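## Task

Same job with lots 451 and 434: one cardboard box of each onto the desk, fully on the desktop with no overhang, all other cardboard boxes left on their own shelves, any absent lot skipped, and the robot must stay upright and level.

## Robot and tools

ROBOT. A Hello Robot Stretch 3, one arm only. A two-wheeled base (0.33 m long, 0.34 m wide, rounded back) carries a mast with a lift; the telescoping arm sticks out to the robot's RIGHT side, ending in a wrist (yaw, pitch, roll) and a two-finger gripper. The base turns about a point between its wheels, 0.05 m behind the front edge, and cannot slide sideways, so to shift the gripper forward or back you drive the base. With the arm in and the wrist folded, a turn sweeps a 0.28 m radius; an unfolded level wrist reaches past that. Small objects may get nudged by outside disturbances now and then.

FRAMES. Base frame: origin on the floor between the drive wheels, x forward, y left, z up, metres. hand_pose is reported in it, at the point where closed fingertips meet. With all wrist joints at 0 that hand frame has x up, y back toward the mast, z toward the rear. The odometry frame is the base frame as it was when the scene began; base_odometry counts wheel turns in it (heading in rad, left positive, -3.142 to 3.142), so wheel slip looks like travel.

TOOL move. One action per call. Either "servos": "reboot" on its own (revives servos that shut themselves off; they then hold in place), or "base" and/or "joints", optionally with "speeds", "pace" or "contact_limits". All motions in one action start together.
- base: an object with exactly one key, a relative offset from where the base last reported itself. translate_m: metres straight ahead (negative = backwards), -3 to 3. rotate_rad: radians turned in place, positive = left, -6.4 to 6.4.
- joints: an object of absolute targets, any subset: lift_m 0 to 1.1 m; arm_m 0 to 0.52 m extension; wrist_yaw_rad -1.345 to 4.42 (0 along the arm, positive swings toward the front); wrist_pitch_rad -1.57 to 0.451 (0 level, negative tips fingers down); wrist_roll_rad -2.911 to 2.918 (0 fingers side by side, level); gripper_m -0.089 to 0.179 (larger is wider; the real fingertip gap is about 0.007 m under the value when almost shut, 0.025 m under it when fully open); head_pan_rad -3.953 to 1.73 (0 forward, positive left, -1.57 faces along the arm); head_tilt_rad -1.53 to 0.419 (negative looks down). Tolerances for done: lift and arm 0.004, yaw and roll 0.02, pitch 0.05, gripper 0.004, head 0.1.
- pace: "default" or "max". speeds: per-key top speed (same key names, plus translate_m and rotate_rad), not above the max. Default/max: drive 0.12/0.30 m/s, turn 0.76/1.90 rad/s, lift 0.11/0.15 m/s, arm 0.14/0.40 m/s. The base is capped at 0.10 m/s and 0.63 rad/s unless lift_m < 0.30, arm_m < 0.03 and wrist_yaw_rad > 2.54 together.
- contact_limits: placed only alongside the motion it guards. arm_m, translate_m, rotate_rad take one motor_effort percentage (1 to 100); the move stops when that effort is reached (for the base, either wheel). lift_m takes {"down": n, "up": n}, percent of push beyond free motion; below about 12 it may halt with no contact. Base moves have no contact stop unless you give one.
- cameras: list of head_camera, nav_camera, wrist_camera or all; [] for none. blocking: true (default) waits until everything rests; false returns quickly and the motion continues, checked later via wait(0) in the line earlier move. A new move overrides only what it names.
An unknown key makes a call invalid; an out-of-range value is refused, and a refusal or an uncommanded stop halts the rest of that reply's move, wait and finished_scene calls.

OTHER TOOLS. wait {seconds 0 to 10, cameras}: commands nothing, returns state and images, ends early when moves settle. stop {cameras}: brakes every running motion; braked ones read stopped and may keep pressing. zoom_image {camera, region [x0,y0,x1,y1] pixels, at most 504x504}: enlarges part of that camera's latest image. finished_scene {scene: current scene number}: ends the scene for good; the result usually says whether it succeeded and gives the next task.

RESULTS. move: done, or the worst status. base_status/joint_status: moving, done, off_target (rested short, may still push), contact_stop (that joint goes slack until next command), time_out, torque_fault (servo off, needs reboot), stopped. on_its_own describes uncommanded behaviour; held at is a target. motor_effort in percent, positive toward higher values, peak in brackets; wheel effort positive pushes forward; wrist pitch tops out near 45, roll near 72. lidar_m: 12 distances from the base origin in 30-degree sectors, 1st ahead, counter-clockwise (4th left, 7th behind, 10th right), at 0.17 m height only; - means nothing or closer than 0.15 m. wrist_depth_mm and head_depth_mm: 7x7 median depths, top-left first. turned_by_wheels vs turned_by_imu: trust the IMU if they differ by over 0.15 rad. base_tilt in degrees, forward/right positive. pictures lists image order.

CAMERAS. head_camera and nav_camera ride the head. Rotate head_camera images 90 degrees clockwise, nav_camera 90 degrees counterclockwise, to view upright. Calibration K and T_world_to_cam (base frame to camera) are provided.

GRIPPER. Close to below the object's width to hold; open at least 0.05 wider to let go. Readings do not prove a grasp; resend if it slips.

AVOID. Before folding (yaw 3.0) or unfolding the wrist: lift 0.32 to 0.95, pitch -0.4, roll about 0. With yaw below -0.4 keep pitch at -0.5 or lower. Arm pushing on fixed things above ~0.45 m, or driving while the gripper is caught, can tip the robot; back off if tilt appears. Don't drop, slam, push hard or release moving objects; prolonged wrist or head strain faults the servo.

Each tool is called after "Request:" as name(argument=value, ...) on one line, values as JSON.

## Session

Request:
move(joints={"head_pan_rad": 0, "head_tilt_rad": -0.35}, pace="max", cameras=["head_camera","nav_camera"])

Request:
move(joints={"head_pan_rad": -1.57}, pace="max", cameras=["head_camera","nav_camera"])

Request:
move(joints={"head_pan_rad": -3.14}, pace="max", cameras=["head_camera","nav_camera"])

Request:
move(joints={"head_pan_rad": 1.57}, pace="max", cameras=["head_camera","nav_camera"])

Scene clock: 0.73 s.
move: done
base_odometry: x=+0.000 y=+0.000 heading=+0.000
turned_by_wheels: +0.000
turned_by_imu: +0.000
base_tilt: forward=-0.4 right=-1.3
lidar_m: 0.73 0.73 0.85 1.53 2.66 1.25 1.01 1.11 1.82 1.63 1.40 0.83
head_depth_mm: 665 706 750 807 870 945 1026 / 647 685 729 779 839 908 988 / 632 666 709 756 809 877 951 / 616 651 691 734 788 851 918 / 596 630 666 710 758 816 877 / 582 614 650 691 735 785 844 / 570 597 633 671 712 762 815
base_status: not commanded
joint_positions: lift_m=+0.374 arm_m=+0.001 wrist_yaw_rad=+3.009 wrist_pitch_rad=-0.462 wrist_roll_rad=+0.000 gripper_m=+0.037 head_pan_rad=+0.000 head_tilt_rad=-0.352
joint_status: all done
measured_speeds: all 0
motor_effort: left_wheel=-0.2(0.7) right_wheel=+0.3(1.1) lift_m=+23.1(23.8) arm_m=-4.8(5.1) wrist_yaw_rad=+0.7(1.1) wrist_pitch_rad=+1.9(2.0) wrist_roll_rad=-0.1(0.2) gripper_m=+0.2(0.8) head_pan_rad=+0.0(2.1) head_tilt_rad=-3.3(8.1)
hand_pose: x=+0.0076 y=+0.0712 z=+0.3774 quat_wxyz=(+0.207, +0.697, +0.116, +0.676) (m; base frame)
wrist_depth_mm: - 139 - - - 875 - / - 151 - - - 963 - / - 167 915 - - 938 - / 831 753 203 816 815 788 754 / 692 673 211 657 655 670 671 / 596 598 126 570 129 579 579 / 527 543 286 354 504 514 507
pictures: head_camera (sideways), nav_camera (sideways)
camera_calibration:
head_camera: T_world_to_cam=[[-0.295197, -0.0462941, -0.954314, 1.25932], [0.037716, 0.997482, -0.0600549, 0.0776191], [0.954692, -0.053721, -0.292708, 0.330678], [0, 0, 0, 1]] pos_world=[0.0531255, -0.00136013, 1.30324]
nav_camera: T_world_to_cam=[[0.320276, 0.01703, 0.947171, -1.19162], [0.0150219, -0.999804, 0.0128968, 0.0332485], [0.947205, 0.0100978, -0.320469, 0.364498], [0, 0, 0, 1]] pos_world=[0.0358939, 0.0498547, 1.24505]

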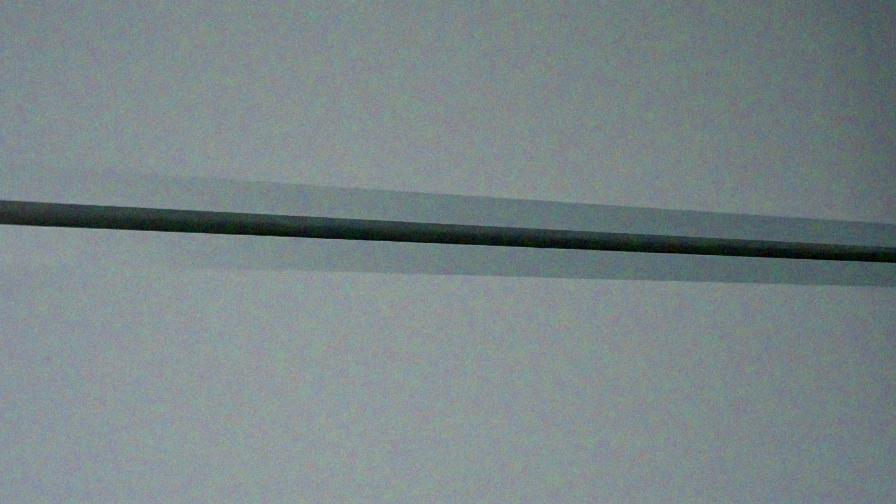

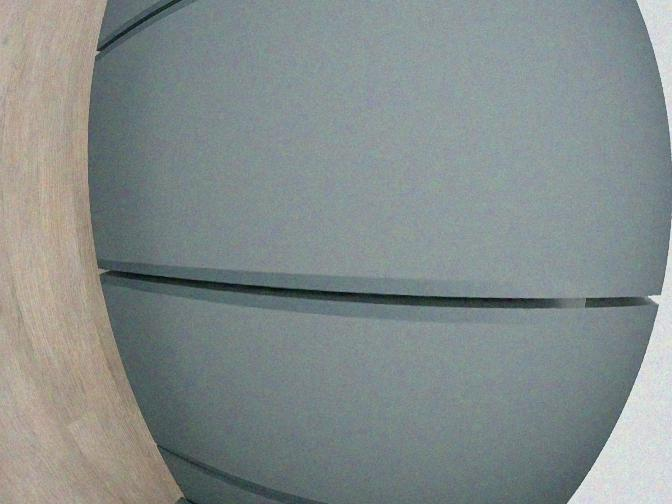

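Scene clock: 2.80 s.
move: done
base_odometry: x=+0.000 y=+0.000 heading=+0.000
turned_by_wheels: +0.000
turned_by_imu: +0.000
base_tilt: forward=-0.3 right=-1.1
lidar_m: 0.73 0.72 0.85 1.53 2.66 1.26 1.01 1.11 1.82 1.63 1.39 0.83
head_depth_mm: 1677 1805 1835 2002 2399 1907 1494 / 1839 2015 2113 2224 2207 1905 1478 / 1866 1974 2085 2210 2232 1891 1475 / 1816 1916 2016 2155 2217 1860 1469 / 1401 1469 1580 1710 1834 1836 1451 / 1732 1786 1913 2036 2083 1813 1461 / 1700 1763 1860 1970 2061 1773 1444
base_status: not commanded
joint_positions: lift_m=+0.374 arm_m=+0.001 wrist_yaw_rad=+3.009 wrist_pitch_rad=-0.462 wrist_roll_rad=+0.000 gripper_m=+0.037 head_pan_rad=-1.578 head_tilt_rad=-0.352
joint_status: all done
measured_speeds: translate_m=+0.000 rotate_rad=+0.000 lift_m=+0.000 arm_m=+0.000 wrist_yaw_rad=+0.000 wrist_pitch_rad=+0.000 wrist_roll_rad=+0.000 head_pan_rad=+0.024 head_tilt_rad=+0.000
motor_effort: left_wheel=+0.3(1.0) right_wheel=+0.1(1.2) lift_m=+23.5(24.0) arm_m=-7.6(8.2) wrist_yaw_rad=+0.4(2.1) wrist_pitch_rad=+2.0(2.1) wrist_roll_rad=-0.2(0.3) gripper_m=+0.7(0.8) head_pan_rad=+2.9(6.2) head_tilt_rad=+0.9(3.6)
hand_pose: x=+0.0076 y=+0.0712 z=+0.3774 quat_wxyz=(+0.207, +0.697, +0.116, +0.676) (m; base frame)
wrist_depth_mm: - 138 - - - 858 - / - 151 - - - 986 - / - 167 917 - - 931 - / 827 758 204 816 798 794 763 / 693 676 212 660 649 674 667 / 600 598 126 576 129 578 581 / 528 536 288 354 497 513 512
pictures: head_camera (sideways), nav_camera (sideways)
camera_calibration:
head_camera: T_world_to_cam=[[-0.0441049, 0.295551, -0.954308, 1.25776], [0.997177, -0.0450738, -0.0600456, 0.0717248], [-0.0607608, -0.954263, -0.292729, 0.336983], [0, 0, 0, 1]] pos_world=[0.00442643, -0.0469286, 1.30324]
nav_camera: T_world_to_cam=[[0.0146589, -0.320407, 0.947167, -1.18973], [-0.999888, -0.00764594, 0.0128884, 0.0395306], [0.00311246, -0.947249, -0.320483, 0.370354], [0, 0, 0, 1]] pos_world=[0.0558135, -0.0300772, 1.24505]

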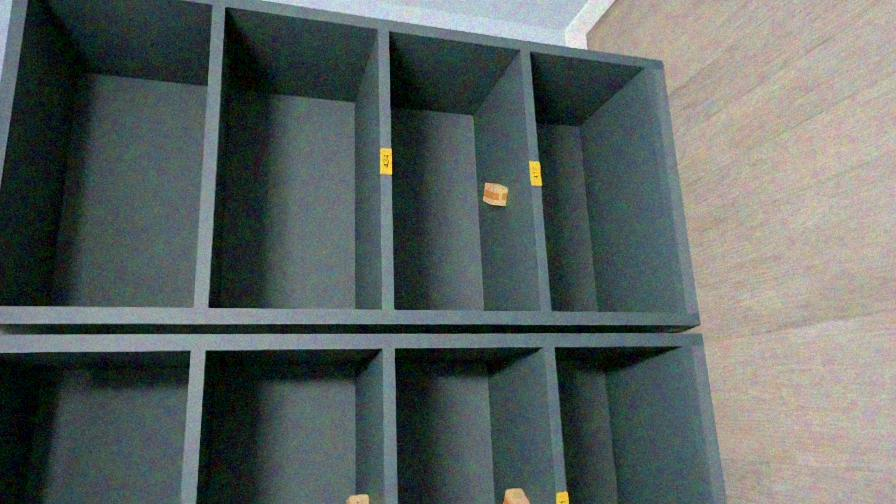

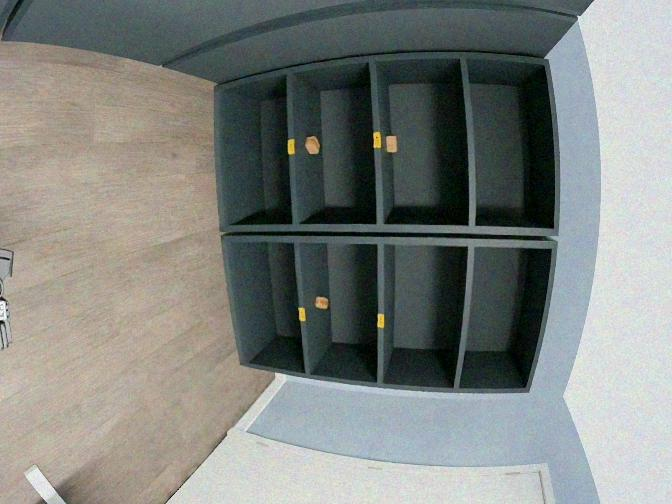

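Scene clock: 4.87 s.
move: done
base_odometry: x=+0.000 y=+0.000 heading=+0.000
turned_by_wheels: +0.000
turned_by_imu: +0.000
base_tilt: forward=-0.4 right=-1.3
lidar_m: 0.72 0.72 0.85 1.53 2.66 1.26 1.01 1.11 1.81 1.63 1.39 0.83
head_depth_mm: 1503 1581 1706 1784 1217 1820 1487 / 1453 1555 1638 1723 1207 1685 1434 / 1418 1496 1590 1681 1201 1561 1418 / 1373 1459 1534 1628 1185 1438 1457 / 1341 1419 1492 1570 1173 1670 1460 / 1295 1379 1462 1525 1168 953 1377 / 1278 1335 1416 1484 1159 942 1450
base_status: not commanded
joint_positions: lift_m=+0.374 arm_m=+0.001 wrist_yaw_rad=+3.009 wrist_pitch_rad=-0.462 wrist_roll_rad=+0.000 gripper_m=+0.037 head_pan_rad=-3.148 head_tilt_rad=-0.352
joint_status: all done
measured_speeds: translate_m=+0.000 rotate_rad=+0.000 lift_m=+0.000 arm_m=+0.000 wrist_yaw_rad=+0.000 wrist_pitch_rad=+0.000 wrist_roll_rad=+0.000 head_pan_rad=+0.024 head_tilt_rad=+0.000
motor_effort: left_wheel=-0.2(0.8) right_wheel=+0.4(1.1) lift_m=+23.8(24.2) arm_m=-10.3(11.0) wrist_yaw_rad=+0.7(1.5) wrist_pitch_rad=+1.9(2.0) wrist_roll_rad=+0.2(0.3) gripper_m=+0.3(1.0) head_pan_rad=+3.0(4.4) head_tilt_rad=+5.1(5.1)
hand_pose: x=+0.0076 y=+0.0712 z=+0.3774 quat_wxyz=(+0.207, +0.697, +0.116, +0.676) (m; base frame)
wrist_depth_mm: - 138 - - - 857 - / - 150 - - - 966 - / - 167 930 - - 941 - / 831 776 204 807 806 805 758 / 694 676 212 666 652 681 656 / 596 600 126 575 129 578 580 / 533 535 288 354 506 504 505
pictures: head_camera (sideways), nav_camera (sideways)
camera_calibration:
head_camera: T_world_to_cam=[[0.295495, 0.0443403, -0.954315, 1.25569], [-0.0442362, -0.997216, -0.060031, 0.0780962], [-0.954319, 0.0599542, -0.292711, 0.34241], [0, 0, 0, 1]] pos_world=[-0.0408283, 0.00167198, 1.30324]
nav_camera: T_world_to_cam=[[-0.320397, -0.0149156, 0.947166, -1.1877], [-0.00848442, 0.999881, 0.0128757, 0.033478], [-0.947245, -0.00391081, -0.320485, 0.376112], [0, 0, 0, 1]] pos_world=[-0.0239791, -0.0497182, 1.24505]

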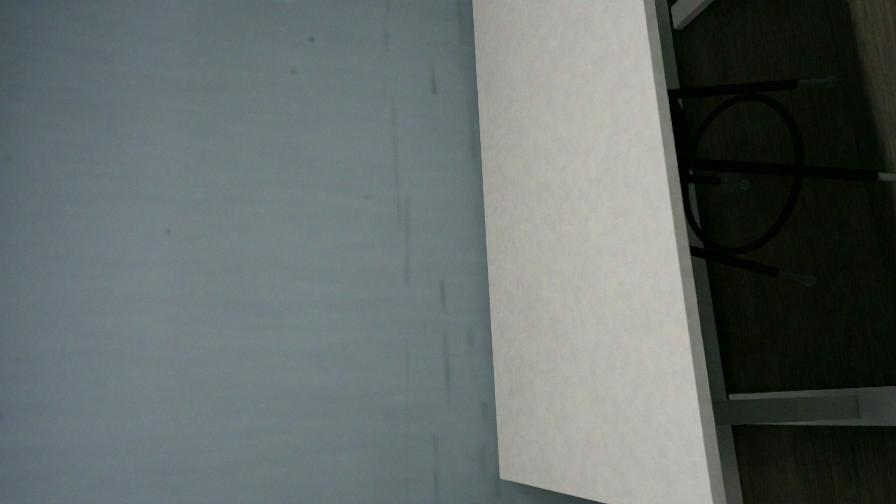

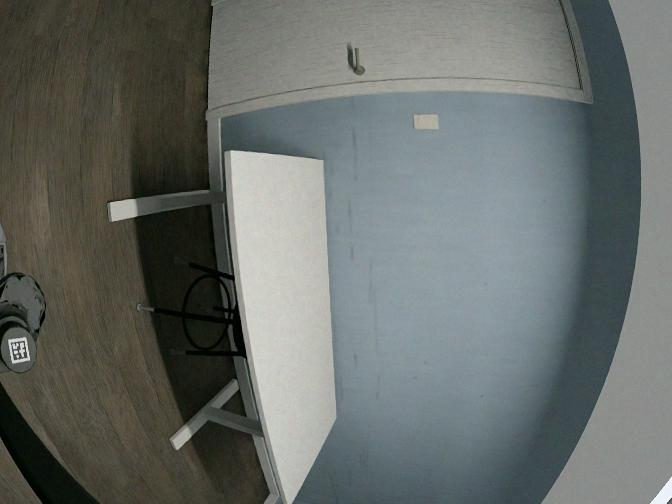

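Scene clock: 8.07 s.
move: done
base_odometry: x=+0.000 y=+0.000 heading=+0.000
turned_by_wheels: +0.000
turned_by_imu: +0.000
base_tilt: forward=-0.4 right=-1.2
lidar_m: 0.73 0.72 0.85 1.53 2.66 1.26 1.01 1.12 1.81 1.63 1.39 0.83
head_depth_mm: 1179 1185 1202 1218 1233 1251 1278 / 1451 1468 1486 1516 1539 1567 1444 / 2400 2550 2722 2837 2498 1842 1467 / 2330 2485 2624 2777 2603 1867 1469 / 2279 2426 2534 2692 2619 1862 1462 / 2249 2366 2483 2622 2585 1853 1456 / 2170 2289 2438 2555 2565 1846 1436
base_status: not commanded
joint_positions: lift_m=+0.374 arm_m=+0.001 wrist_yaw_rad=+3.009 wrist_pitch_rad=-0.462 wrist_roll_rad=+0.000 gripper_m=+0.037 head_pan_rad=+1.578 head_tilt_rad=-0.350
joint_status: all done
measured_speeds: translate_m=+0.000 rotate_rad=+0.000 lift_m=+0.000 arm_m=+0.000 wrist_yaw_rad=+0.000 wrist_pitch_rad=+0.000 wrist_roll_rad=+0.000 head_pan_rad=-0.024 head_tilt_rad=+0.000
motor_effort: left_wheel=-0.3(0.8) right_wheel=+0.6(1.1) lift_m=+23.8(24.4) arm_m=-12.9(13.7) wrist_yaw_rad=-0.5(1.6) wrist_pitch_rad=+2.0(2.1) wrist_roll_rad=+0.1(0.3) gripper_m=-0.2(1.1) head_pan_rad=-2.9(6.2) head_tilt_rad=+5.6(5.8)
hand_pose: x=+0.0076 y=+0.0712 z=+0.3774 quat_wxyz=(+0.207, +0.697, +0.116, +0.676) (m; base frame)
wrist_depth_mm: - 138 - - - 863 - / - 150 - - - 973 - / - 167 904 - - 946 - / 844 771 202 821 807 784 761 / 694 675 212 658 654 666 665 / 600 597 126 569 129 585 580 / 529 538 288 354 502 508 510
pictures: head_camera (sideways), nav_camera (sideways)
camera_calibration:
head_camera: T_world_to_cam=[[0.0484066, -0.292545, -0.955026, 1.25815], [-0.997736, 0.0305288, -0.059923, 0.0836952], [0.0466859, 0.955764, -0.290405, 0.333219], [0, 0, 0, 1]] pos_world=[0.0070465, 0.0470313, 1.30335]
nav_camera: T_world_to_cam=[[-0.0193589, 0.317864, 0.947939, -1.19057], [0.999667, 0.0223529, 0.0129199, 0.0272342], [-0.0170824, 0.947873, -0.318191, 0.367471], [0, 0, 0, 1]] pos_world=[-0.0439961, 0.0295159, 1.24517]

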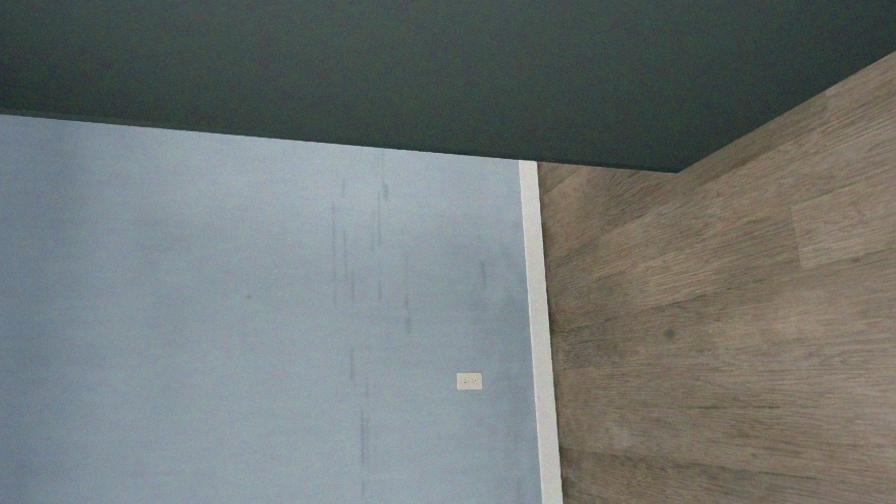

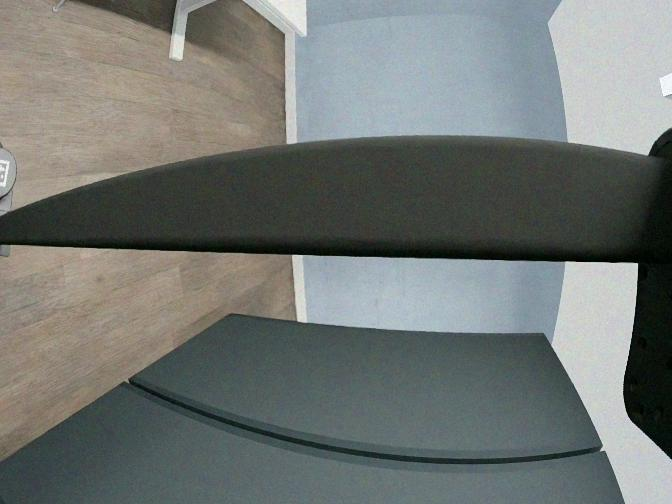

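Request:
move(joints={"head_pan_rad": -1.3, "head_tilt_rad": -0.38}, pace="max", cameras=["head_camera","nav_camera"])

Request:
zoom_image(camera="head_camera", region=[340, 0, 600, 180])

Request:
zoom_image(camera="head_camera", region=[320, 300, 580, 480])

Scene clock: 15.63 s.
move: done
base_odometry: x=+0.000 y=+0.000 heading=+0.000
turned_by_wheels: +0.000
turned_by_imu: +0.000
base_tilt: forward=-0.3 right=-1.1
lidar_m: 0.72 0.73 0.85 1.53 2.66 1.26 1.01 1.11 1.82 1.63 1.39 0.83
head_depth_mm: 1759 1837 1915 2096 2166 1837 1455 / 1512 1811 1927 2079 2152 1834 1447 / 1710 1771 1650 1736 1805 1812 1439 / 1754 1842 1945 2067 2218 1810 1419 / 1759 1828 1938 2094 2200 1802 1438 / 1754 1824 1950 2054 2190 1784 1423 / 1739 1758 1801 1840 1879 1777 1410
base_status: not commanded
joint_positions: lift_m=+0.374 arm_m=+0.001 wrist_yaw_rad=+3.009 wrist_pitch_rad=-0.462 wrist_roll_rad=+0.000 gripper_m=+0.037 head_pan_rad=-1.308 head_tilt_rad=-0.380
joint_status: all done
measured_speeds: translate_m=+0.000 rotate_rad=+0.000 lift_m=+0.000 arm_m=+0.000 wrist_yaw_rad=+0.000 wrist_pitch_rad=+0.000 wrist_roll_rad=+0.000 head_pan_rad=+0.024 head_tilt_rad=+0.000
motor_effort: left_wheel=-0.2(0.8) right_wheel=+0.3(1.2) lift_m=+24.0(25.0) arm_m=-12.7(13.6) wrist_yaw_rad=-0.6(1.5) wrist_pitch_rad=+2.0(2.0) wrist_roll_rad=-0.2(0.4) gripper_m=+0.4(1.0) head_pan_rad=+3.6(5.0) head_tilt_rad=-3.3(6.3)
hand_pose: x=+0.0076 y=+0.0712 z=+0.3774 quat_wxyz=(+0.207, +0.697, +0.116, +0.676) (m; base frame)
wrist_depth_mm: - 138 - - - 851 - / - 150 - - - 971 - / - 167 921 - - 954 - / 838 774 204 819 809 797 756 / 695 675 212 666 654 671 666 / 602 600 126 572 129 578 570 / 527 541 288 353 506 513 506
pictures: head_camera (sideways), nav_camera (sideways)
camera_calibration:
head_camera: T_world_to_cam=[[-0.128004, 0.298229, -0.945872, 1.24724], [0.972691, 0.223937, -0.0610266, 0.0731868], [0.193616, -0.927853, -0.31875, 0.369244], [0, 0, 0, 1]] pos_world=[0.0169716, -0.0457488, 1.30189]
nav_camera: T_world_to_cam=[[0.106264, -0.329758, 0.938066, -1.1785], [-0.96157, -0.274273, 0.0125118, 0.0397037], [0.253161, -0.903346, -0.346231, 0.402292], [0, 0, 0, 1]] pos_world=[0.0615659, -0.014321, 1.2443]

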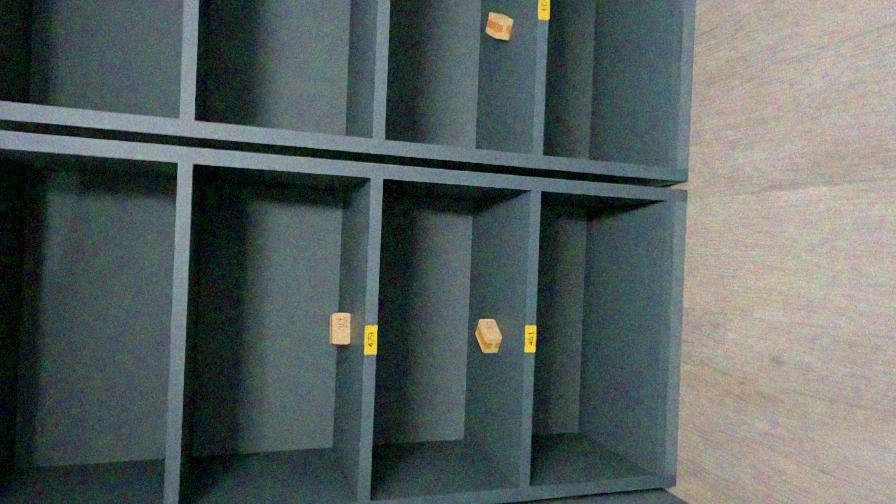

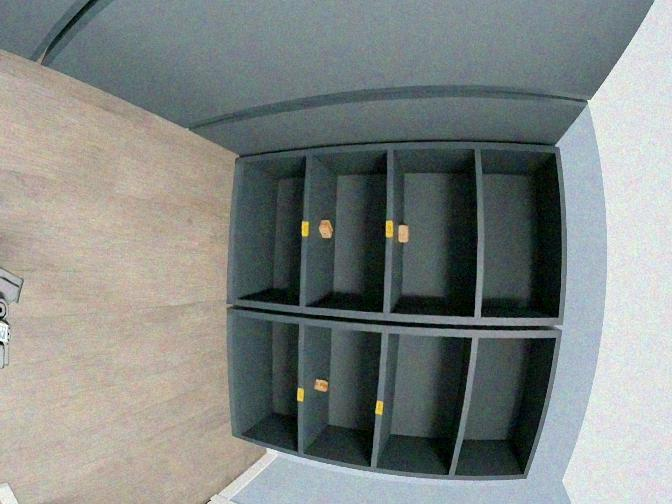

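Scaled by 1.938 from the camera's 896x504 image, which has a finer 1280x720 frame.

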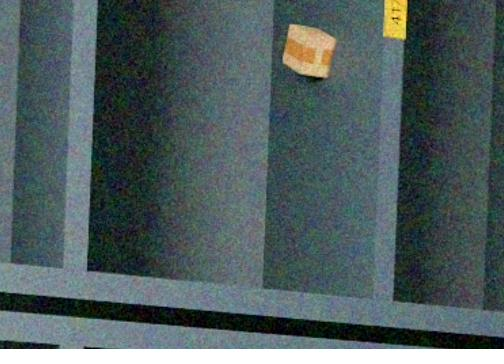

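Scaled by 1.938 from the camera's 896x504 image, which has a finer 1280x720 frame.

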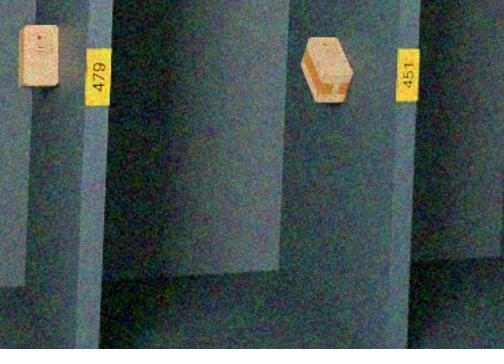

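Request:
move(base={"rotate_rad": -1.108}, pace="max", joints={"head_pan_rad": 0, "head_tilt_rad": -0.35}, cameras=["head_camera"])

Request:
zoom_image(camera="head_camera", region=[320, 0, 580, 180])

Request:
move(base={"translate_m": 0.942}, pace="max", cameras=[])

Request:
move(base={"rotate_rad": 1.353}, pace="max", joints={"head_pan_rad": -1.9, "head_tilt_rad": -0.45, "lift_m": 0.56}, cameras=["head_camera"])

Request:
move(joints={"wrist_yaw_rad": 0, "wrist_pitch_rad": -0.3, "gripper_m": 0.179, "head_pan_rad": -1.57})

Scene clock: 56.30 s.
move: done
base_odometry: x=+0.000 y=+0.000 heading=-1.108
turned_by_wheels: -1.108
turned_by_imu: -1.089
base_tilt: forward=-0.2 right=-1.3
lidar_m: 1.51 0.85 0.73 0.72 0.83 1.40 2.65 1.26 1.01 1.11 1.76 1.63
head_depth_mm: 1674 1731 1641 1569 1685 1749 1495 / 1728 1793 1900 2015 1984 1782 1474 / 1770 1846 1931 2066 2124 1831 1475 / 1812 1891 2004 2118 2201 1885 1470 / 1606 1735 1849 1994 2012 1867 1454 / 1443 1507 1574 1636 1728 1709 1455 / 1178 1222 1261 1305 1373 1414 1400
base_status: done
joint_positions: lift_m=+0.374 arm_m=+0.001 wrist_yaw_rad=+3.009 wrist_pitch_rad=-0.462 wrist_roll_rad=+0.000 gripper_m=+0.037 head_pan_rad=+0.003 head_tilt_rad=-0.350
joint_status: all done
measured_speeds: all 0
motor_effort: left_wheel=+7.8(12.0) right_wheel=-10.6(13.9) lift_m=+24.7(25.7) arm_m=-12.2(13.6) wrist_yaw_rad=-0.3(1.7) wrist_pitch_rad=+1.8(2.0) wrist_roll_rad=+0.0(0.3) gripper_m=+0.6(0.9) head_pan_rad=-3.3(5.8) head_tilt_rad=+5.8(7.4)
hand_pose: x=+0.0076 y=+0.0712 z=+0.3774 quat_wxyz=(+0.207, +0.697, +0.116, +0.676) (m; base frame)
wrist_depth_mm: - 139 - - - - - / - 150 162 - - - - / - 166 176 - - - - / 819 768 203 823 810 799 764 / 708 671 212 659 654 678 672 / 605 600 126 574 129 585 581 / 523 537 287 352 503 514 508
pictures: head_camera (sideways)
camera_calibration:
head_camera: T_world_to_cam=[[-0.292986, -0.0470498, -0.954958, 1.26013], [0.0351357, 0.997584, -0.0599297, 0.0773981], [0.955471, -0.0511117, -0.290625, 0.328056], [0, 0, 0, 1]] pos_world=[0.0530325, -0.00115499, 1.30335]

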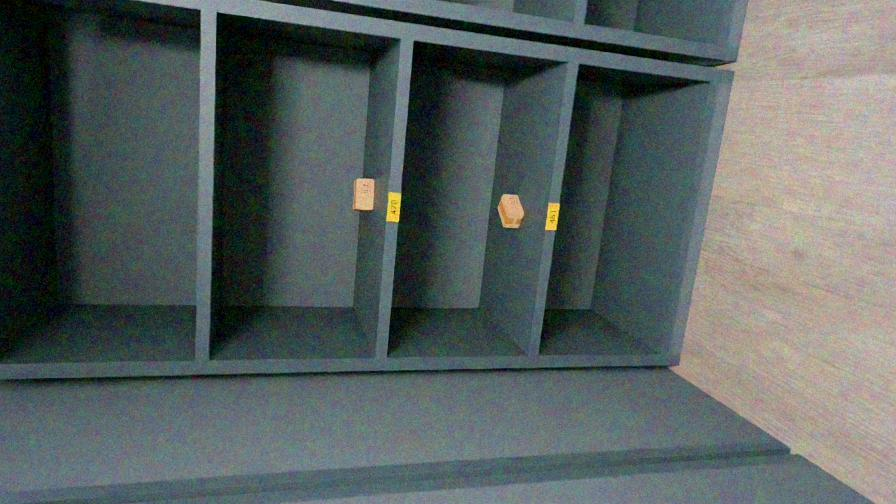

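Scaled by 1.938 from the camera's 896x504 image, which has a finer 1280x720 frame.

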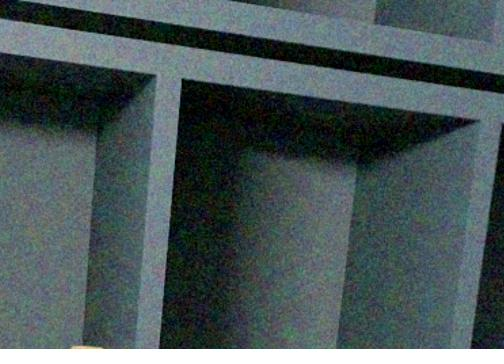

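Scene clock: 66.70 s.
move: done
base_odometry: x=+0.421 y=-0.843 heading=-1.108
turned_by_wheels: +0.000
turned_by_imu: +0.000
base_tilt: forward=-0.3 right=-1.2
lidar_m: 0.91 0.59 0.50 0.50 0.58 0.98 3.53 1.60 1.77 1.51 0.83 0.81
head_depth_mm: 929 946 1032 1066 801 1145 886 / 950 975 1056 1010 792 1128 884 / 971 1016 1090 1090 1219 1124 904 / 992 1052 1117 1075 1262 1114 929 / 1009 1067 1141 1062 1283 1113 953 / 853 866 945 932 994 1029 1046 / 699 723 755 791 852 905 959
base_status: done
joint_positions: lift_m=+0.374 arm_m=+0.001 wrist_yaw_rad=+3.009 wrist_pitch_rad=-0.462 wrist_roll_rad=+0.000 gripper_m=+0.037 head_pan_rad=+0.000 head_tilt_rad=-0.350
joint_status: not commanded
measured_speeds: all 0
motor_effort: left_wheel=+3.2(13.4) right_wheel=+7.1(10.9) lift_m=+25.7(26.6) arm_m=-11.4(13.3) wrist_yaw_rad=-0.1(2.1) wrist_pitch_rad=+1.8(2.1) wrist_roll_rad=+0.0(0.4) gripper_m=+0.7(1.0) head_pan_rad=-2.7(4.2) head_tilt_rad=+4.0(5.8)
hand_pose: x=+0.0076 y=+0.0712 z=+0.3774 quat_wxyz=(+0.207, +0.697, +0.116, +0.676) (m; base frame)
wrist_depth_mm: - 139 - - - - 465 / - 151 161 - - - 507 / 735 166 175 - - 586 - / 804 190 192 - - 635 - / 694 673 212 659 636 674 639 / 596 592 126 568 129 581 575 / 528 535 289 355 495 510 509
pictures: none
No camera images: "cameras" was empty.

Scene clock: 69.80 s.
move: done
base_odometry: x=+0.421 y=-0.843 heading=+0.245
turned_by_wheels: +1.353
turned_by_imu: +1.330
base_tilt: forward=-0.3 right=-1.2
lidar_m: 0.50 0.52 0.72 2.03 2.50 1.60 1.76 1.51 0.81 1.16 0.71 0.52
head_depth_mm: 689 1210 1317 1065 1351 1464 1310 / 666 722 777 854 970 1088 1280 / 747 835 869 859 953 1034 1145 / 718 1057 1122 937 1216 1036 1258 / 740 1058 1121 858 1289 991 1264 / 647 1016 1088 845 1239 985 1233 / 669 983 1047 780 1210 980 1191
base_status: done
joint_positions: lift_m=+0.560 arm_m=+0.001 wrist_yaw_rad=+3.009 wrist_pitch_rad=-0.463 wrist_roll_rad=+0.000 gripper_m=+0.037 head_pan_rad=-1.902 head_tilt_rad=-0.450
joint_status: all done
measured_speeds: all 0
motor_effort: left_wheel=-7.8(13.0) right_wheel=+8.6(13.0) lift_m=+29.3(34.7) arm_m=-13.1(13.6) wrist_yaw_rad=-0.6(1.9) wrist_pitch_rad=+2.2(2.3) wrist_roll_rad=-0.1(0.3) gripper_m=+0.5(1.1) head_pan_rad=+3.6(5.4) head_tilt_rad=-4.1(7.5)
hand_pose: x=+0.0076 y=+0.0710 z=+0.5627 quat_wxyz=(+0.208, +0.697, +0.117, +0.676) (m; base frame)
wrist_depth_mm: - 138 - - - - - / - 151 - - - - - / - 167 - - - - - / - - 204 - - - - / 958 937 212 904 895 914 - / 810 822 126 787 129 783 - / 724 723 285 711 685 697 -
pictures: head_camera (sideways)
camera_calibration:
head_camera: T_world_to_cam=[[0.0821098, 0.380935, -0.920949, 1.21341], [0.93294, -0.354404, -0.0634145, 0.0764403], [-0.350545, -0.853983, -0.384489, 0.458121], [0, 0, 0, 1]] pos_world=[-0.0103556, -0.0439143, 1.29848]

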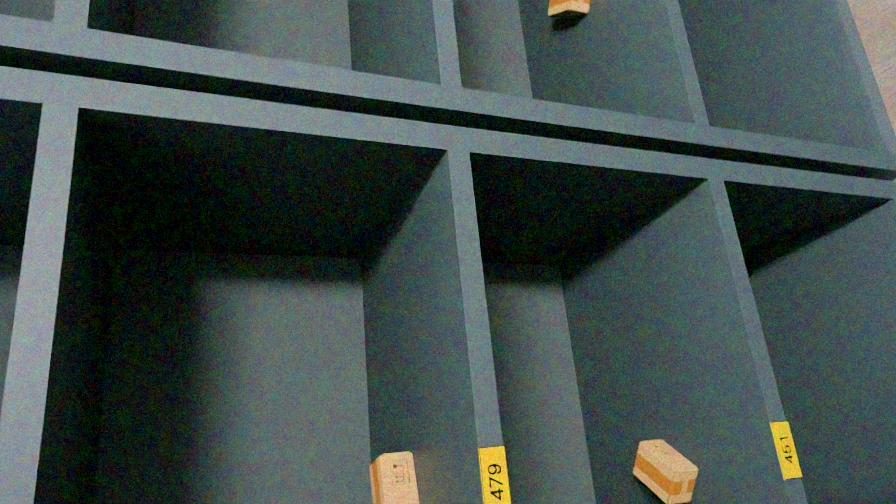

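Scene clock: 72.30 s.
move: done
base_odometry: x=+0.421 y=-0.843 heading=+0.245
turned_by_wheels: +0.000
turned_by_imu: +0.000
base_tilt: forward=-0.3 right=-1.1
lidar_m: 0.50 0.52 0.72 2.04 2.50 1.60 1.76 1.51 0.81 1.16 0.71 0.52
head_depth_mm: 665 1020 1088 837 1089 983 1042 / 682 1027 1115 883 1287 1011 1282 / 699 1028 1113 881 1276 1002 1282 / 721 1025 1094 866 1267 995 1269 / 638 1031 1094 855 1272 997 1267 / 650 1030 1099 844 1267 982 1265 / 669 1026 1098 838 1217 982 1222
base_status: not commanded
joint_positions: lift_m=+0.560 arm_m=+0.001 wrist_yaw_rad=+0.003 wrist_pitch_rad=-0.321 wrist_roll_rad=+0.000 gripper_m=+0.179 head_pan_rad=-1.568 head_tilt_rad=-0.450
joint_status: all done
measured_speeds: all 0
motor_effort: left_wheel=-7.7(8.1) right_wheel=+8.2(9.3) lift_m=+28.2(30.4) arm_m=-12.7(13.3) wrist_yaw_rad=-3.0(6.4) wrist_pitch_rad=+3.4(5.6) wrist_roll_rad=+0.2(0.3) gripper_m=+0.7(83.7) head_pan_rad=-2.9(4.9) head_tilt_rad=-3.9(4.9)
hand_pose: x=-0.0208 y=-0.3811 z=+0.5949 quat_wxyz=(+0.698, +0.114, -0.697, -0.112) (m; base frame)
wrist_depth_mm: - - - - - - - / - - - 627 - - - / - - - - - - - / - - - - - 970 - / - 143 - - - 945 545 / - 126 - - - - - / - 743 - - - - 105
pictures: head_camera (sideways), nav_camera (sideways), wrist_camera
camera_calibration:
head_camera: T_world_to_cam=[[-0.0474713, 0.386773, -0.920952, 1.2142], [0.997575, -0.028625, -0.0634426, 0.0761057], [-0.0509001, -0.921731, -0.384476, 0.456305], [0, 0, 0, 1]] pos_world=[0.00494433, -0.0468488, 1.29848]
nav_camera: T_world_to_cam=[[0.018326, -0.41109, 0.911411, -1.14313], [-0.999749, -0.0192857, 0.0114035, 0.0414284], [0.0128893, -0.911391, -0.41134, 0.488469], [0, 0, 0, 1]] pos_world=[0.0560711, -0.0239451, 1.24232]
wrist_camera: T_world_to_cam=[[-0.998869, -0.0422894, -0.0217391, -0.0173246], [-0.00230314, 0.499678, -0.866208, 0.73822], [0.047494, -0.865178, -0.49921, 0.13443], [0, 0, 0, 1]] pos_world=[-0.0219894, -0.2533, 0.706185]

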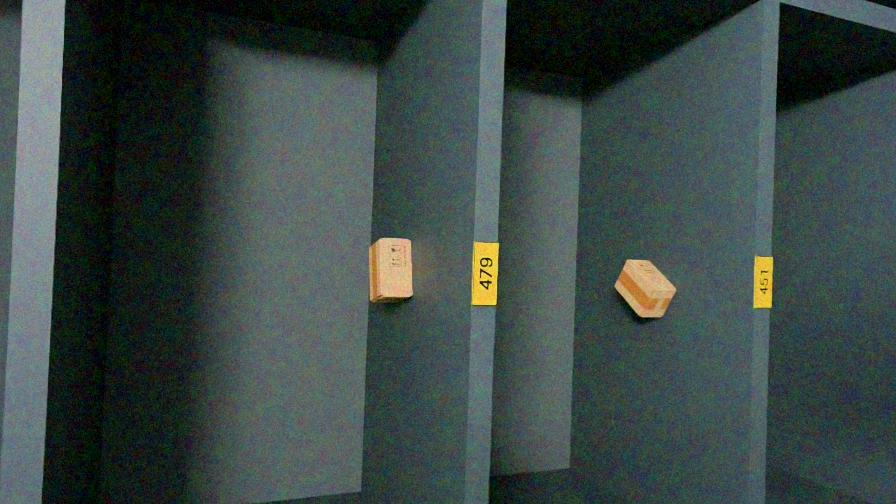

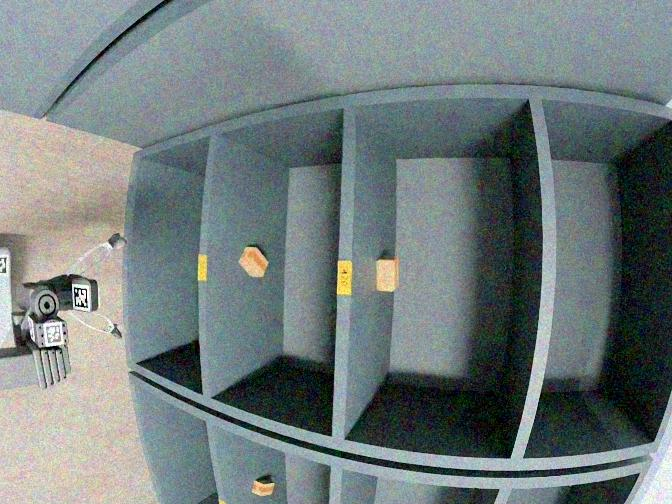

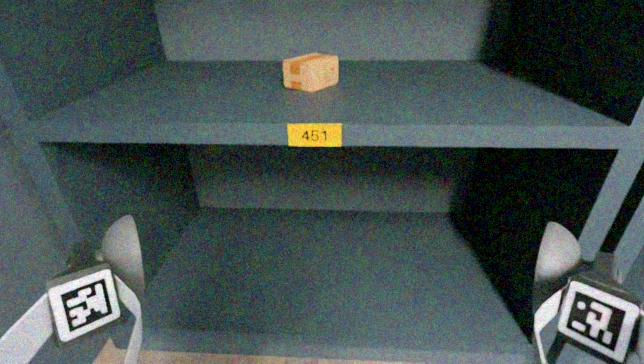

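Request:
move(base={"translate_m": 0.126}, joints={"wrist_yaw_rad": -0.38, "wrist_pitch_rad": -0.25, "lift_m": 0.6}, cameras=[])

Request:
move(joints={"arm_m": 0.25}, contact_limits={"arm_m": 35}, cameras=["wrist_camera","head_camera"])

Scene clock: 100.80 s.
move: done
base_odometry: x=+0.543 y=-0.812 heading=+0.245
turned_by_wheels: +0.000
turned_by_imu: +0.000
base_tilt: forward=-0.2 right=-1.3
lidar_m: 0.38 0.39 0.54 1.53 2.13 1.71 1.89 1.62 0.88 1.16 0.53 0.39
head_depth_mm: 665 1031 1108 834 1274 1020 1252 / 682 1030 1112 889 1284 1008 1286 / 698 1035 1103 876 1275 1002 1282 / 721 1030 1114 862 1271 999 1272 / 638 1030 1103 852 1269 987 1267 / 650 1028 1102 842 1240 990 1259 / 671 880 897 803 940 916 1053
base_status: done
joint_positions: lift_m=+0.600 arm_m=+0.001 wrist_yaw_rad=-0.377 wrist_pitch_rad=-0.271 wrist_roll_rad=+0.000 gripper_m=+0.179 head_pan_rad=-1.570 head_tilt_rad=-0.450
joint_status: all done
measured_speeds: all 0
motor_effort: left_wheel=+0.4(7.1) right_wheel=+10.6(14.1) lift_m=+24.0(33.0) arm_m=-12.6(12.6) wrist_yaw_rad=-2.3(6.4) wrist_pitch_rad=+3.3(5.7) wrist_roll_rad=-0.1(0.3) gripper_m=+0.4(1.0) head_pan_rad=-3.0(3.8) head_tilt_rad=-3.2(3.9)
hand_pose: x=-0.1100 y=-0.3691 z=+0.6469 quat_wxyz=(+0.671, -0.037, -0.706, -0.225) (m; base frame)
wrist_depth_mm: - - - - 904 555 - / - - - - - 584 - / - - 622 - - 630 - / - - - - - - - / - 146 - - - 744 - / - 140 - - 922 778 - / - - - - 825 836 105
pictures: none
No camera images: "cameras" was empty.

Scene clock: 103.87 s.
move: done
base_odometry: x=+0.543 y=-0.812 heading=+0.245
turned_by_wheels: +0.000
turned_by_imu: +0.000
base_tilt: forward=-0.3 right=-1.2
lidar_m: 0.38 0.39 0.54 1.53 2.13 1.70 1.89 1.62 0.88 1.16 0.53 0.39
head_depth_mm: 668 1030 1117 835 1270 1014 1256 / 681 1029 1109 888 1281 1008 1225 / 699 1032 1099 878 1278 1005 522 / 720 1032 1112 864 1271 992 523 / 636 1034 1104 852 1271 989 1267 / 652 1030 1098 841 1243 983 1262 / 672 879 895 805 943 918 1056
base_status: not commanded
joint_positions: lift_m=+0.600 arm_m=+0.250 wrist_yaw_rad=-0.377 wrist_pitch_rad=-0.271 wrist_roll_rad=+0.000 gripper_m=+0.179 head_pan_rad=-1.570 head_tilt_rad=-0.450
joint_status: all done
measured_speeds: all 0
motor_effort: left_wheel=+0.7(1.0) right_wheel=+10.7(11.5) lift_m=+25.6(26.2) arm_m=+13.1(15.4) wrist_yaw_rad=-3.3(4.2) wrist_pitch_rad=+3.4(3.5) wrist_roll_rad=+0.1(0.3) gripper_m=+0.7(1.2) head_pan_rad=-3.1(3.5) head_tilt_rad=-2.5(3.9)
contact_limits: arm_m 35 (drawing in: default 31, maximum 55; extending or still: default 40, maximum 69)
hand_pose: x=-0.1100 y=-0.6185 z=+0.6469 quat_wxyz=(+0.671, -0.037, -0.706, -0.226) (m; base frame)
wrist_depth_mm: - - - - 702 - - / - - - - 728 - - / - - - - - - - / - - 418 - - - - / - 142 - - - - - / 122 279 300 314 331 - - / 248 270 286 - - - 105
pictures: head_camera (sideways), wrist_camera
camera_calibration:
head_camera: T_world_to_cam=[[-0.0465815, 0.386884, -0.920951, 1.21419], [0.997507, -0.0309154, -0.0634409, 0.0760996], [-0.0530159, -0.92161, -0.384479, 0.456319], [0, 0, 0, 1]] pos_world=[0.00484101, -0.0468498, 1.29848]
wrist_camera: T_world_to_cam=[[-0.943583, 0.330543, -0.0197989, 0.120105], [0.1671, 0.423685, -0.890263, 0.888913], [-0.285882, -0.843346, -0.455016, -0.0925392], [0, 0, 0, 1]] pos_world=[-0.061663, -0.494362, 0.751638]

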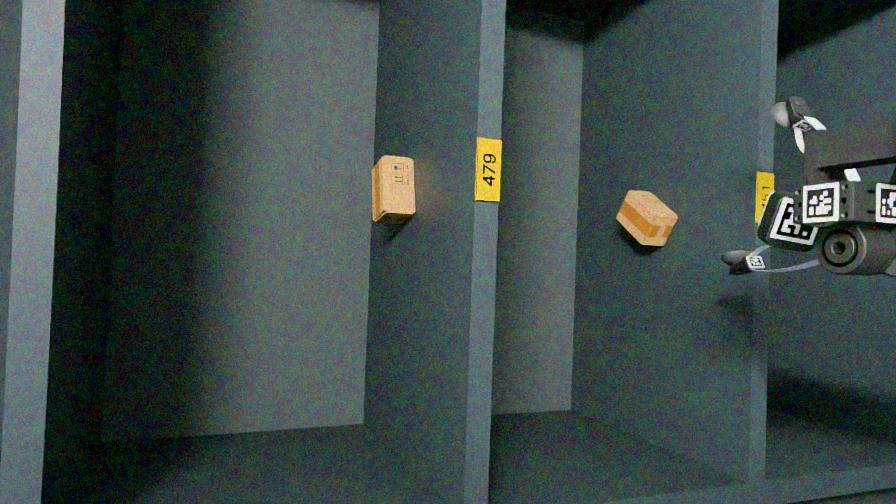

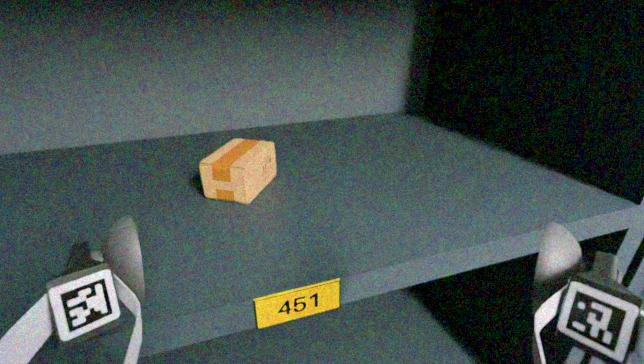

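Request:
move(base={"translate_m": 0.026}, joints={"lift_m": 0.54}, cameras=[])

Request:
move(joints={"arm_m": 0.43}, contact_limits={"arm_m": 35}, cameras=["wrist_camera","head_camera"])

Scene clock: 127.80 s.
move: done
base_odometry: x=+0.568 y=-0.806 heading=+0.245
turned_by_wheels: +0.000
turned_by_imu: +0.000
base_tilt: forward=-0.4 right=-1.2
lidar_m: 0.35 0.37 0.51 1.42 1.86 1.72 1.91 1.63 0.90 1.07 0.50 0.37
head_depth_mm: 667 1029 1116 832 1286 1020 1261 / 682 1037 1108 881 1281 1008 1255 / 703 1029 1102 875 1266 1001 1279 / 722 1034 1115 868 1271 1000 778 / 638 1034 1099 850 1271 987 1272 / 653 1019 1085 845 1202 982 1225 / 674 806 822 776 861 912 987
base_status: done
joint_positions: lift_m=+0.540 arm_m=+0.250 wrist_yaw_rad=-0.377 wrist_pitch_rad=-0.271 wrist_roll_rad=+0.000 gripper_m=+0.179 head_pan_rad=-1.570 head_tilt_rad=-0.450
joint_status: all done
measured_speeds: all 0
motor_effort: left_wheel=+3.5(7.7) right_wheel=+7.2(12.6) lift_m=+24.9(27.1) arm_m=+13.2(14.0) wrist_yaw_rad=-2.1(4.3) wrist_pitch_rad=+3.4(3.5) wrist_roll_rad=-0.3(0.3) gripper_m=+0.9(1.1) head_pan_rad=-3.0(3.3) head_tilt_rad=-2.1(2.9)
contact_limits: arm_m 35 (drawing in: default 31, maximum 55; extending or still: default 40, maximum 69)
hand_pose: x=-0.1101 y=-0.6185 z=+0.5870 quat_wxyz=(+0.671, -0.037, -0.706, -0.225) (m; base frame)
wrist_depth_mm: - - - - 700 - - / - - - - - - - / - - 397 - - - - / 326 326 324 307 321 - - / 280 256 267 292 306 - - / - 140 261 - - - - / - - - - - - 105
pictures: none
No camera images: "cameras" was empty.

Scene clock: 130.37 s.
move: done
base_odometry: x=+0.568 y=-0.806 heading=+0.245
turned_by_wheels: +0.000
turned_by_imu: +0.000
base_tilt: forward=-0.1 right=-1.2
lidar_m: 0.35 0.37 0.51 1.43 1.86 1.73 1.91 1.63 0.90 1.07 0.50 0.37
head_depth_mm: 668 1034 1114 834 1293 1014 1259 / 684 1032 1110 883 1285 1011 1285 / 703 1032 1096 878 1269 936 625 / 723 1032 1113 865 1268 913 1176 / 638 1034 1101 852 1272 992 1263 / 654 1022 1085 842 1195 984 1226 / 674 804 825 777 864 910 982
base_status: not commanded
joint_positions: lift_m=+0.540 arm_m=+0.430 wrist_yaw_rad=-0.377 wrist_pitch_rad=-0.271 wrist_roll_rad=+0.000 gripper_m=+0.179 head_pan_rad=-1.570 head_tilt_rad=-0.450
joint_status: all done
measured_speeds: all 0
motor_effort: left_wheel=+3.1(3.7) right_wheel=+7.3(7.5) lift_m=+30.2(31.4) arm_m=+12.8(14.8) wrist_yaw_rad=-2.3(4.5) wrist_pitch_rad=+3.4(3.5) wrist_roll_rad=-0.2(0.4) gripper_m=+0.7(1.1) head_pan_rad=-2.9(3.7) head_tilt_rad=-1.4(3.3)
contact_limits: arm_m 35 (drawing in: default 31, maximum 55; extending or still: default 40, maximum 69)
hand_pose: x=-0.1101 y=-0.7985 z=+0.5870 quat_wxyz=(+0.671, -0.037, -0.706, -0.225) (m; base frame)
wrist_depth_mm: - - - - - 562 - / - - - - - 596 - / - - - 303 - - - / 325 325 247 257 321 301 315 / 279 254 252 251 262 262 260 / - 145 216 216 215 214 - / 173 183 183 182 181 180 107
pictures: head_camera (sideways), wrist_camera
camera_calibration:
head_camera: T_world_to_cam=[[-0.0465815, 0.386884, -0.920951, 1.21419], [0.997507, -0.0309154, -0.0634409, 0.0760996], [-0.0530159, -0.92161, -0.384479, 0.456319], [0, 0, 0, 1]] pos_world=[0.00484101, -0.0468498, 1.29848]
wrist_camera: T_world_to_cam=[[-0.943571, 0.33058, -0.0197452, 0.178277], [0.167029, 0.423571, -0.890331, 0.9117], [-0.285962, -0.843389, -0.454886, -0.27171], [0, 0, 0, 1]] pos_world=[-0.0617629, -0.674262, 0.691638]

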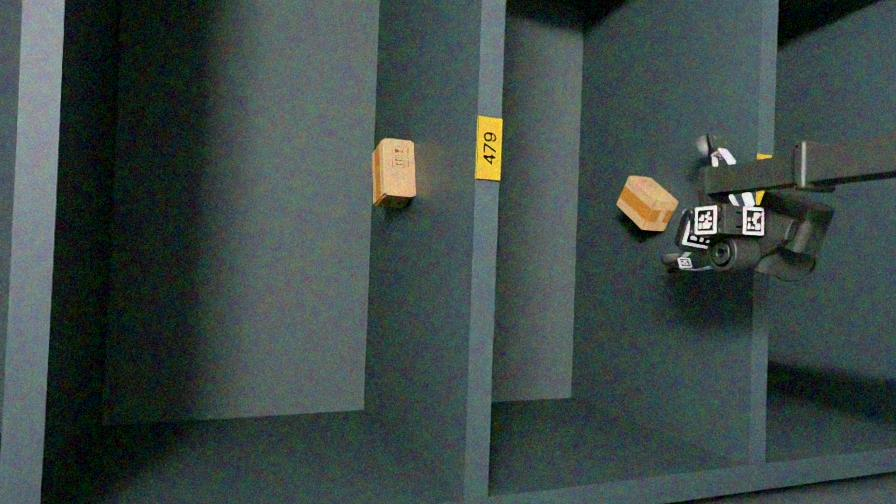

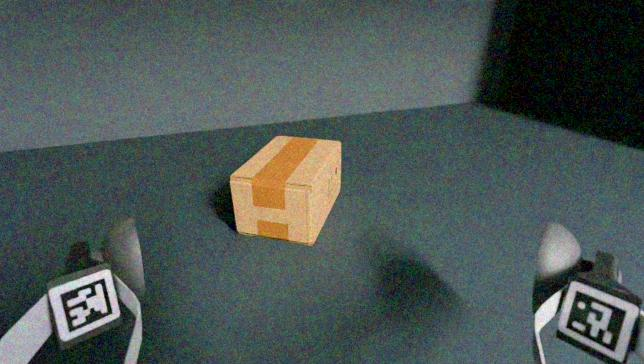

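Request:
move(joints={"arm_m": 0.516}, contact_limits={"arm_m": 35}, cameras=["wrist_camera"])

Request:
move(joints={"gripper_m": 0.03}, cameras=["wrist_camera"])

Scene clock: 145.10 s.
move: done
base_odometry: x=+0.568 y=-0.806 heading=+0.245
turned_by_wheels: +0.000
turned_by_imu: +0.000
base_tilt: forward=-0.3 right=-1.1
lidar_m: 0.35 0.37 0.51 1.42 1.86 1.73 1.91 1.64 0.90 1.07 0.50 0.37
head_depth_mm: 669 1028 1112 834 1290 1012 1262 / 685 1027 1110 880 1287 1010 1288 / 703 1030 1100 874 1273 789 609 / 723 1030 1105 865 1275 776 1275 / 634 1034 1098 853 1274 989 1265 / 653 1023 1083 843 1196 982 1231 / 674 805 824 779 861 910 986
base_status: not commanded
joint_positions: lift_m=+0.540 arm_m=+0.516 wrist_yaw_rad=-0.377 wrist_pitch_rad=-0.271 wrist_roll_rad=+0.000 gripper_m=+0.179 head_pan_rad=-1.570 head_tilt_rad=-0.450
joint_status: all done
measured_speeds: all 0
motor_effort: left_wheel=+3.1(3.6) right_wheel=+6.6(7.8) lift_m=+28.2(29.4) arm_m=+13.4(15.0) wrist_yaw_rad=-2.1(4.5) wrist_pitch_rad=+3.3(3.5) wrist_roll_rad=+0.1(0.3) gripper_m=+0.6(1.0) head_pan_rad=-2.6(3.3) head_tilt_rad=-1.1(2.1)
contact_limits: arm_m 35 (drawing in: default 31, maximum 55; extending or still: default 40, maximum 69)
hand_pose: x=-0.1101 y=-0.8845 z=+0.5870 quat_wxyz=(+0.671, -0.037, -0.706, -0.225) (m; base frame)
wrist_depth_mm: 317 334 - - - - 480 / 332 - - - - - - / - - - - - - - / 327 325 324 218 302 303 315 / 278 255 265 179 263 262 260 / - 144 207 166 207 214 - / 172 177 182 176 181 180 107
pictures: wrist_camera
camera_calibration:
wrist_camera: T_world_to_cam=[[-0.943571, 0.33058, -0.0197452, 0.206707], [0.167029, 0.423571, -0.890331, 0.948127], [-0.285962, -0.843389, -0.454886, -0.344242], [0, 0, 0, 1]] pos_world=[-0.0617629, -0.760262, 0.691638]

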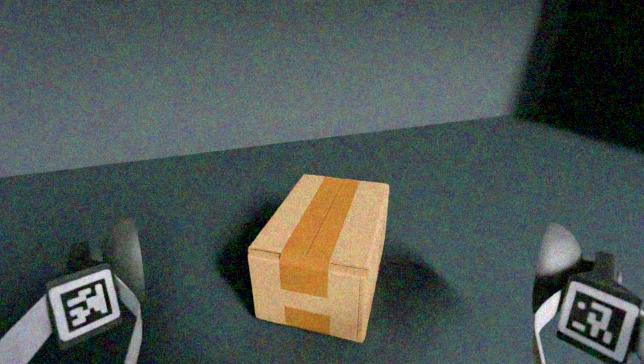

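Scene clock: 147.13 s.
move: done
base_odometry: x=+0.568 y=-0.806 heading=+0.245
turned_by_wheels: +0.000
turned_by_imu: +0.000
base_tilt: forward=-0.1 right=-1.1
lidar_m: 0.35 0.37 0.51 1.42 1.86 1.72 1.91 1.64 0.90 1.07 0.49 0.37
head_depth_mm: 668 1030 1113 835 1288 1014 1266 / 684 1030 1113 883 1286 1010 1285 / 704 1030 1101 876 1274 789 609 / 725 1034 1117 862 1267 777 1271 / 633 1028 1099 853 1269 989 1269 / 655 1019 1083 839 1192 985 1232 / 675 803 817 775 861 911 989
base_status: not commanded
joint_positions: lift_m=+0.540 arm_m=+0.516 wrist_yaw_rad=-0.377 wrist_pitch_rad=-0.271 wrist_roll_rad=+0.000 gripper_m=+0.030 head_pan_rad=-1.570 head_tilt_rad=-0.450
joint_status: all done
measured_speeds: all 0
motor_effort: left_wheel=+2.9(3.8) right_wheel=+7.0(7.5) lift_m=+27.6(28.8) arm_m=+12.7(13.4) wrist_yaw_rad=-2.5(4.3) wrist_pitch_rad=+3.3(3.5) wrist_roll_rad=+0.1(0.3) gripper_m=-7.8(82.9) head_pan_rad=-2.4(3.3) head_tilt_rad=-1.3(2.1)
contact_limits: arm_m 35 (drawing in: default 31, maximum 55; extending or still: default 40, maximum 69)
hand_pose: x=-0.1101 y=-0.8845 z=+0.5870 quat_wxyz=(+0.671, -0.037, -0.706, -0.225) (m; base frame)
wrist_depth_mm: 316 334 - - - - 481 / 331 - - - - - - / - - - - - - - / 326 323 323 218 304 301 315 / 267 265 254 171 187 261 260 / 217 225 127 169 126 214 213 / 183 178 176 178 176 180 179
pictures: wrist_camera
camera_calibration:
wrist_camera: T_world_to_cam=[[-0.943571, 0.33058, -0.0197452, 0.206707], [0.167029, 0.423571, -0.890331, 0.948127], [-0.285962, -0.843389, -0.454886, -0.344242], [0, 0, 0, 1]] pos_world=[-0.0617629, -0.760262, 0.691638]

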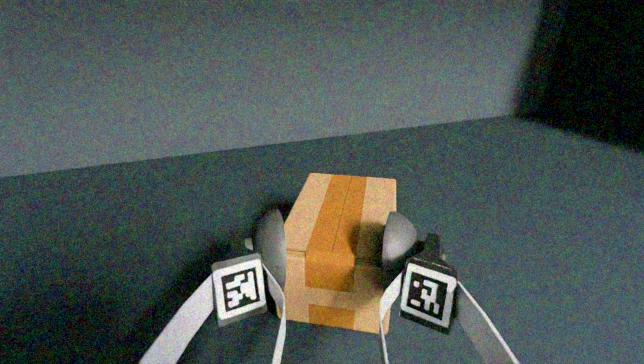

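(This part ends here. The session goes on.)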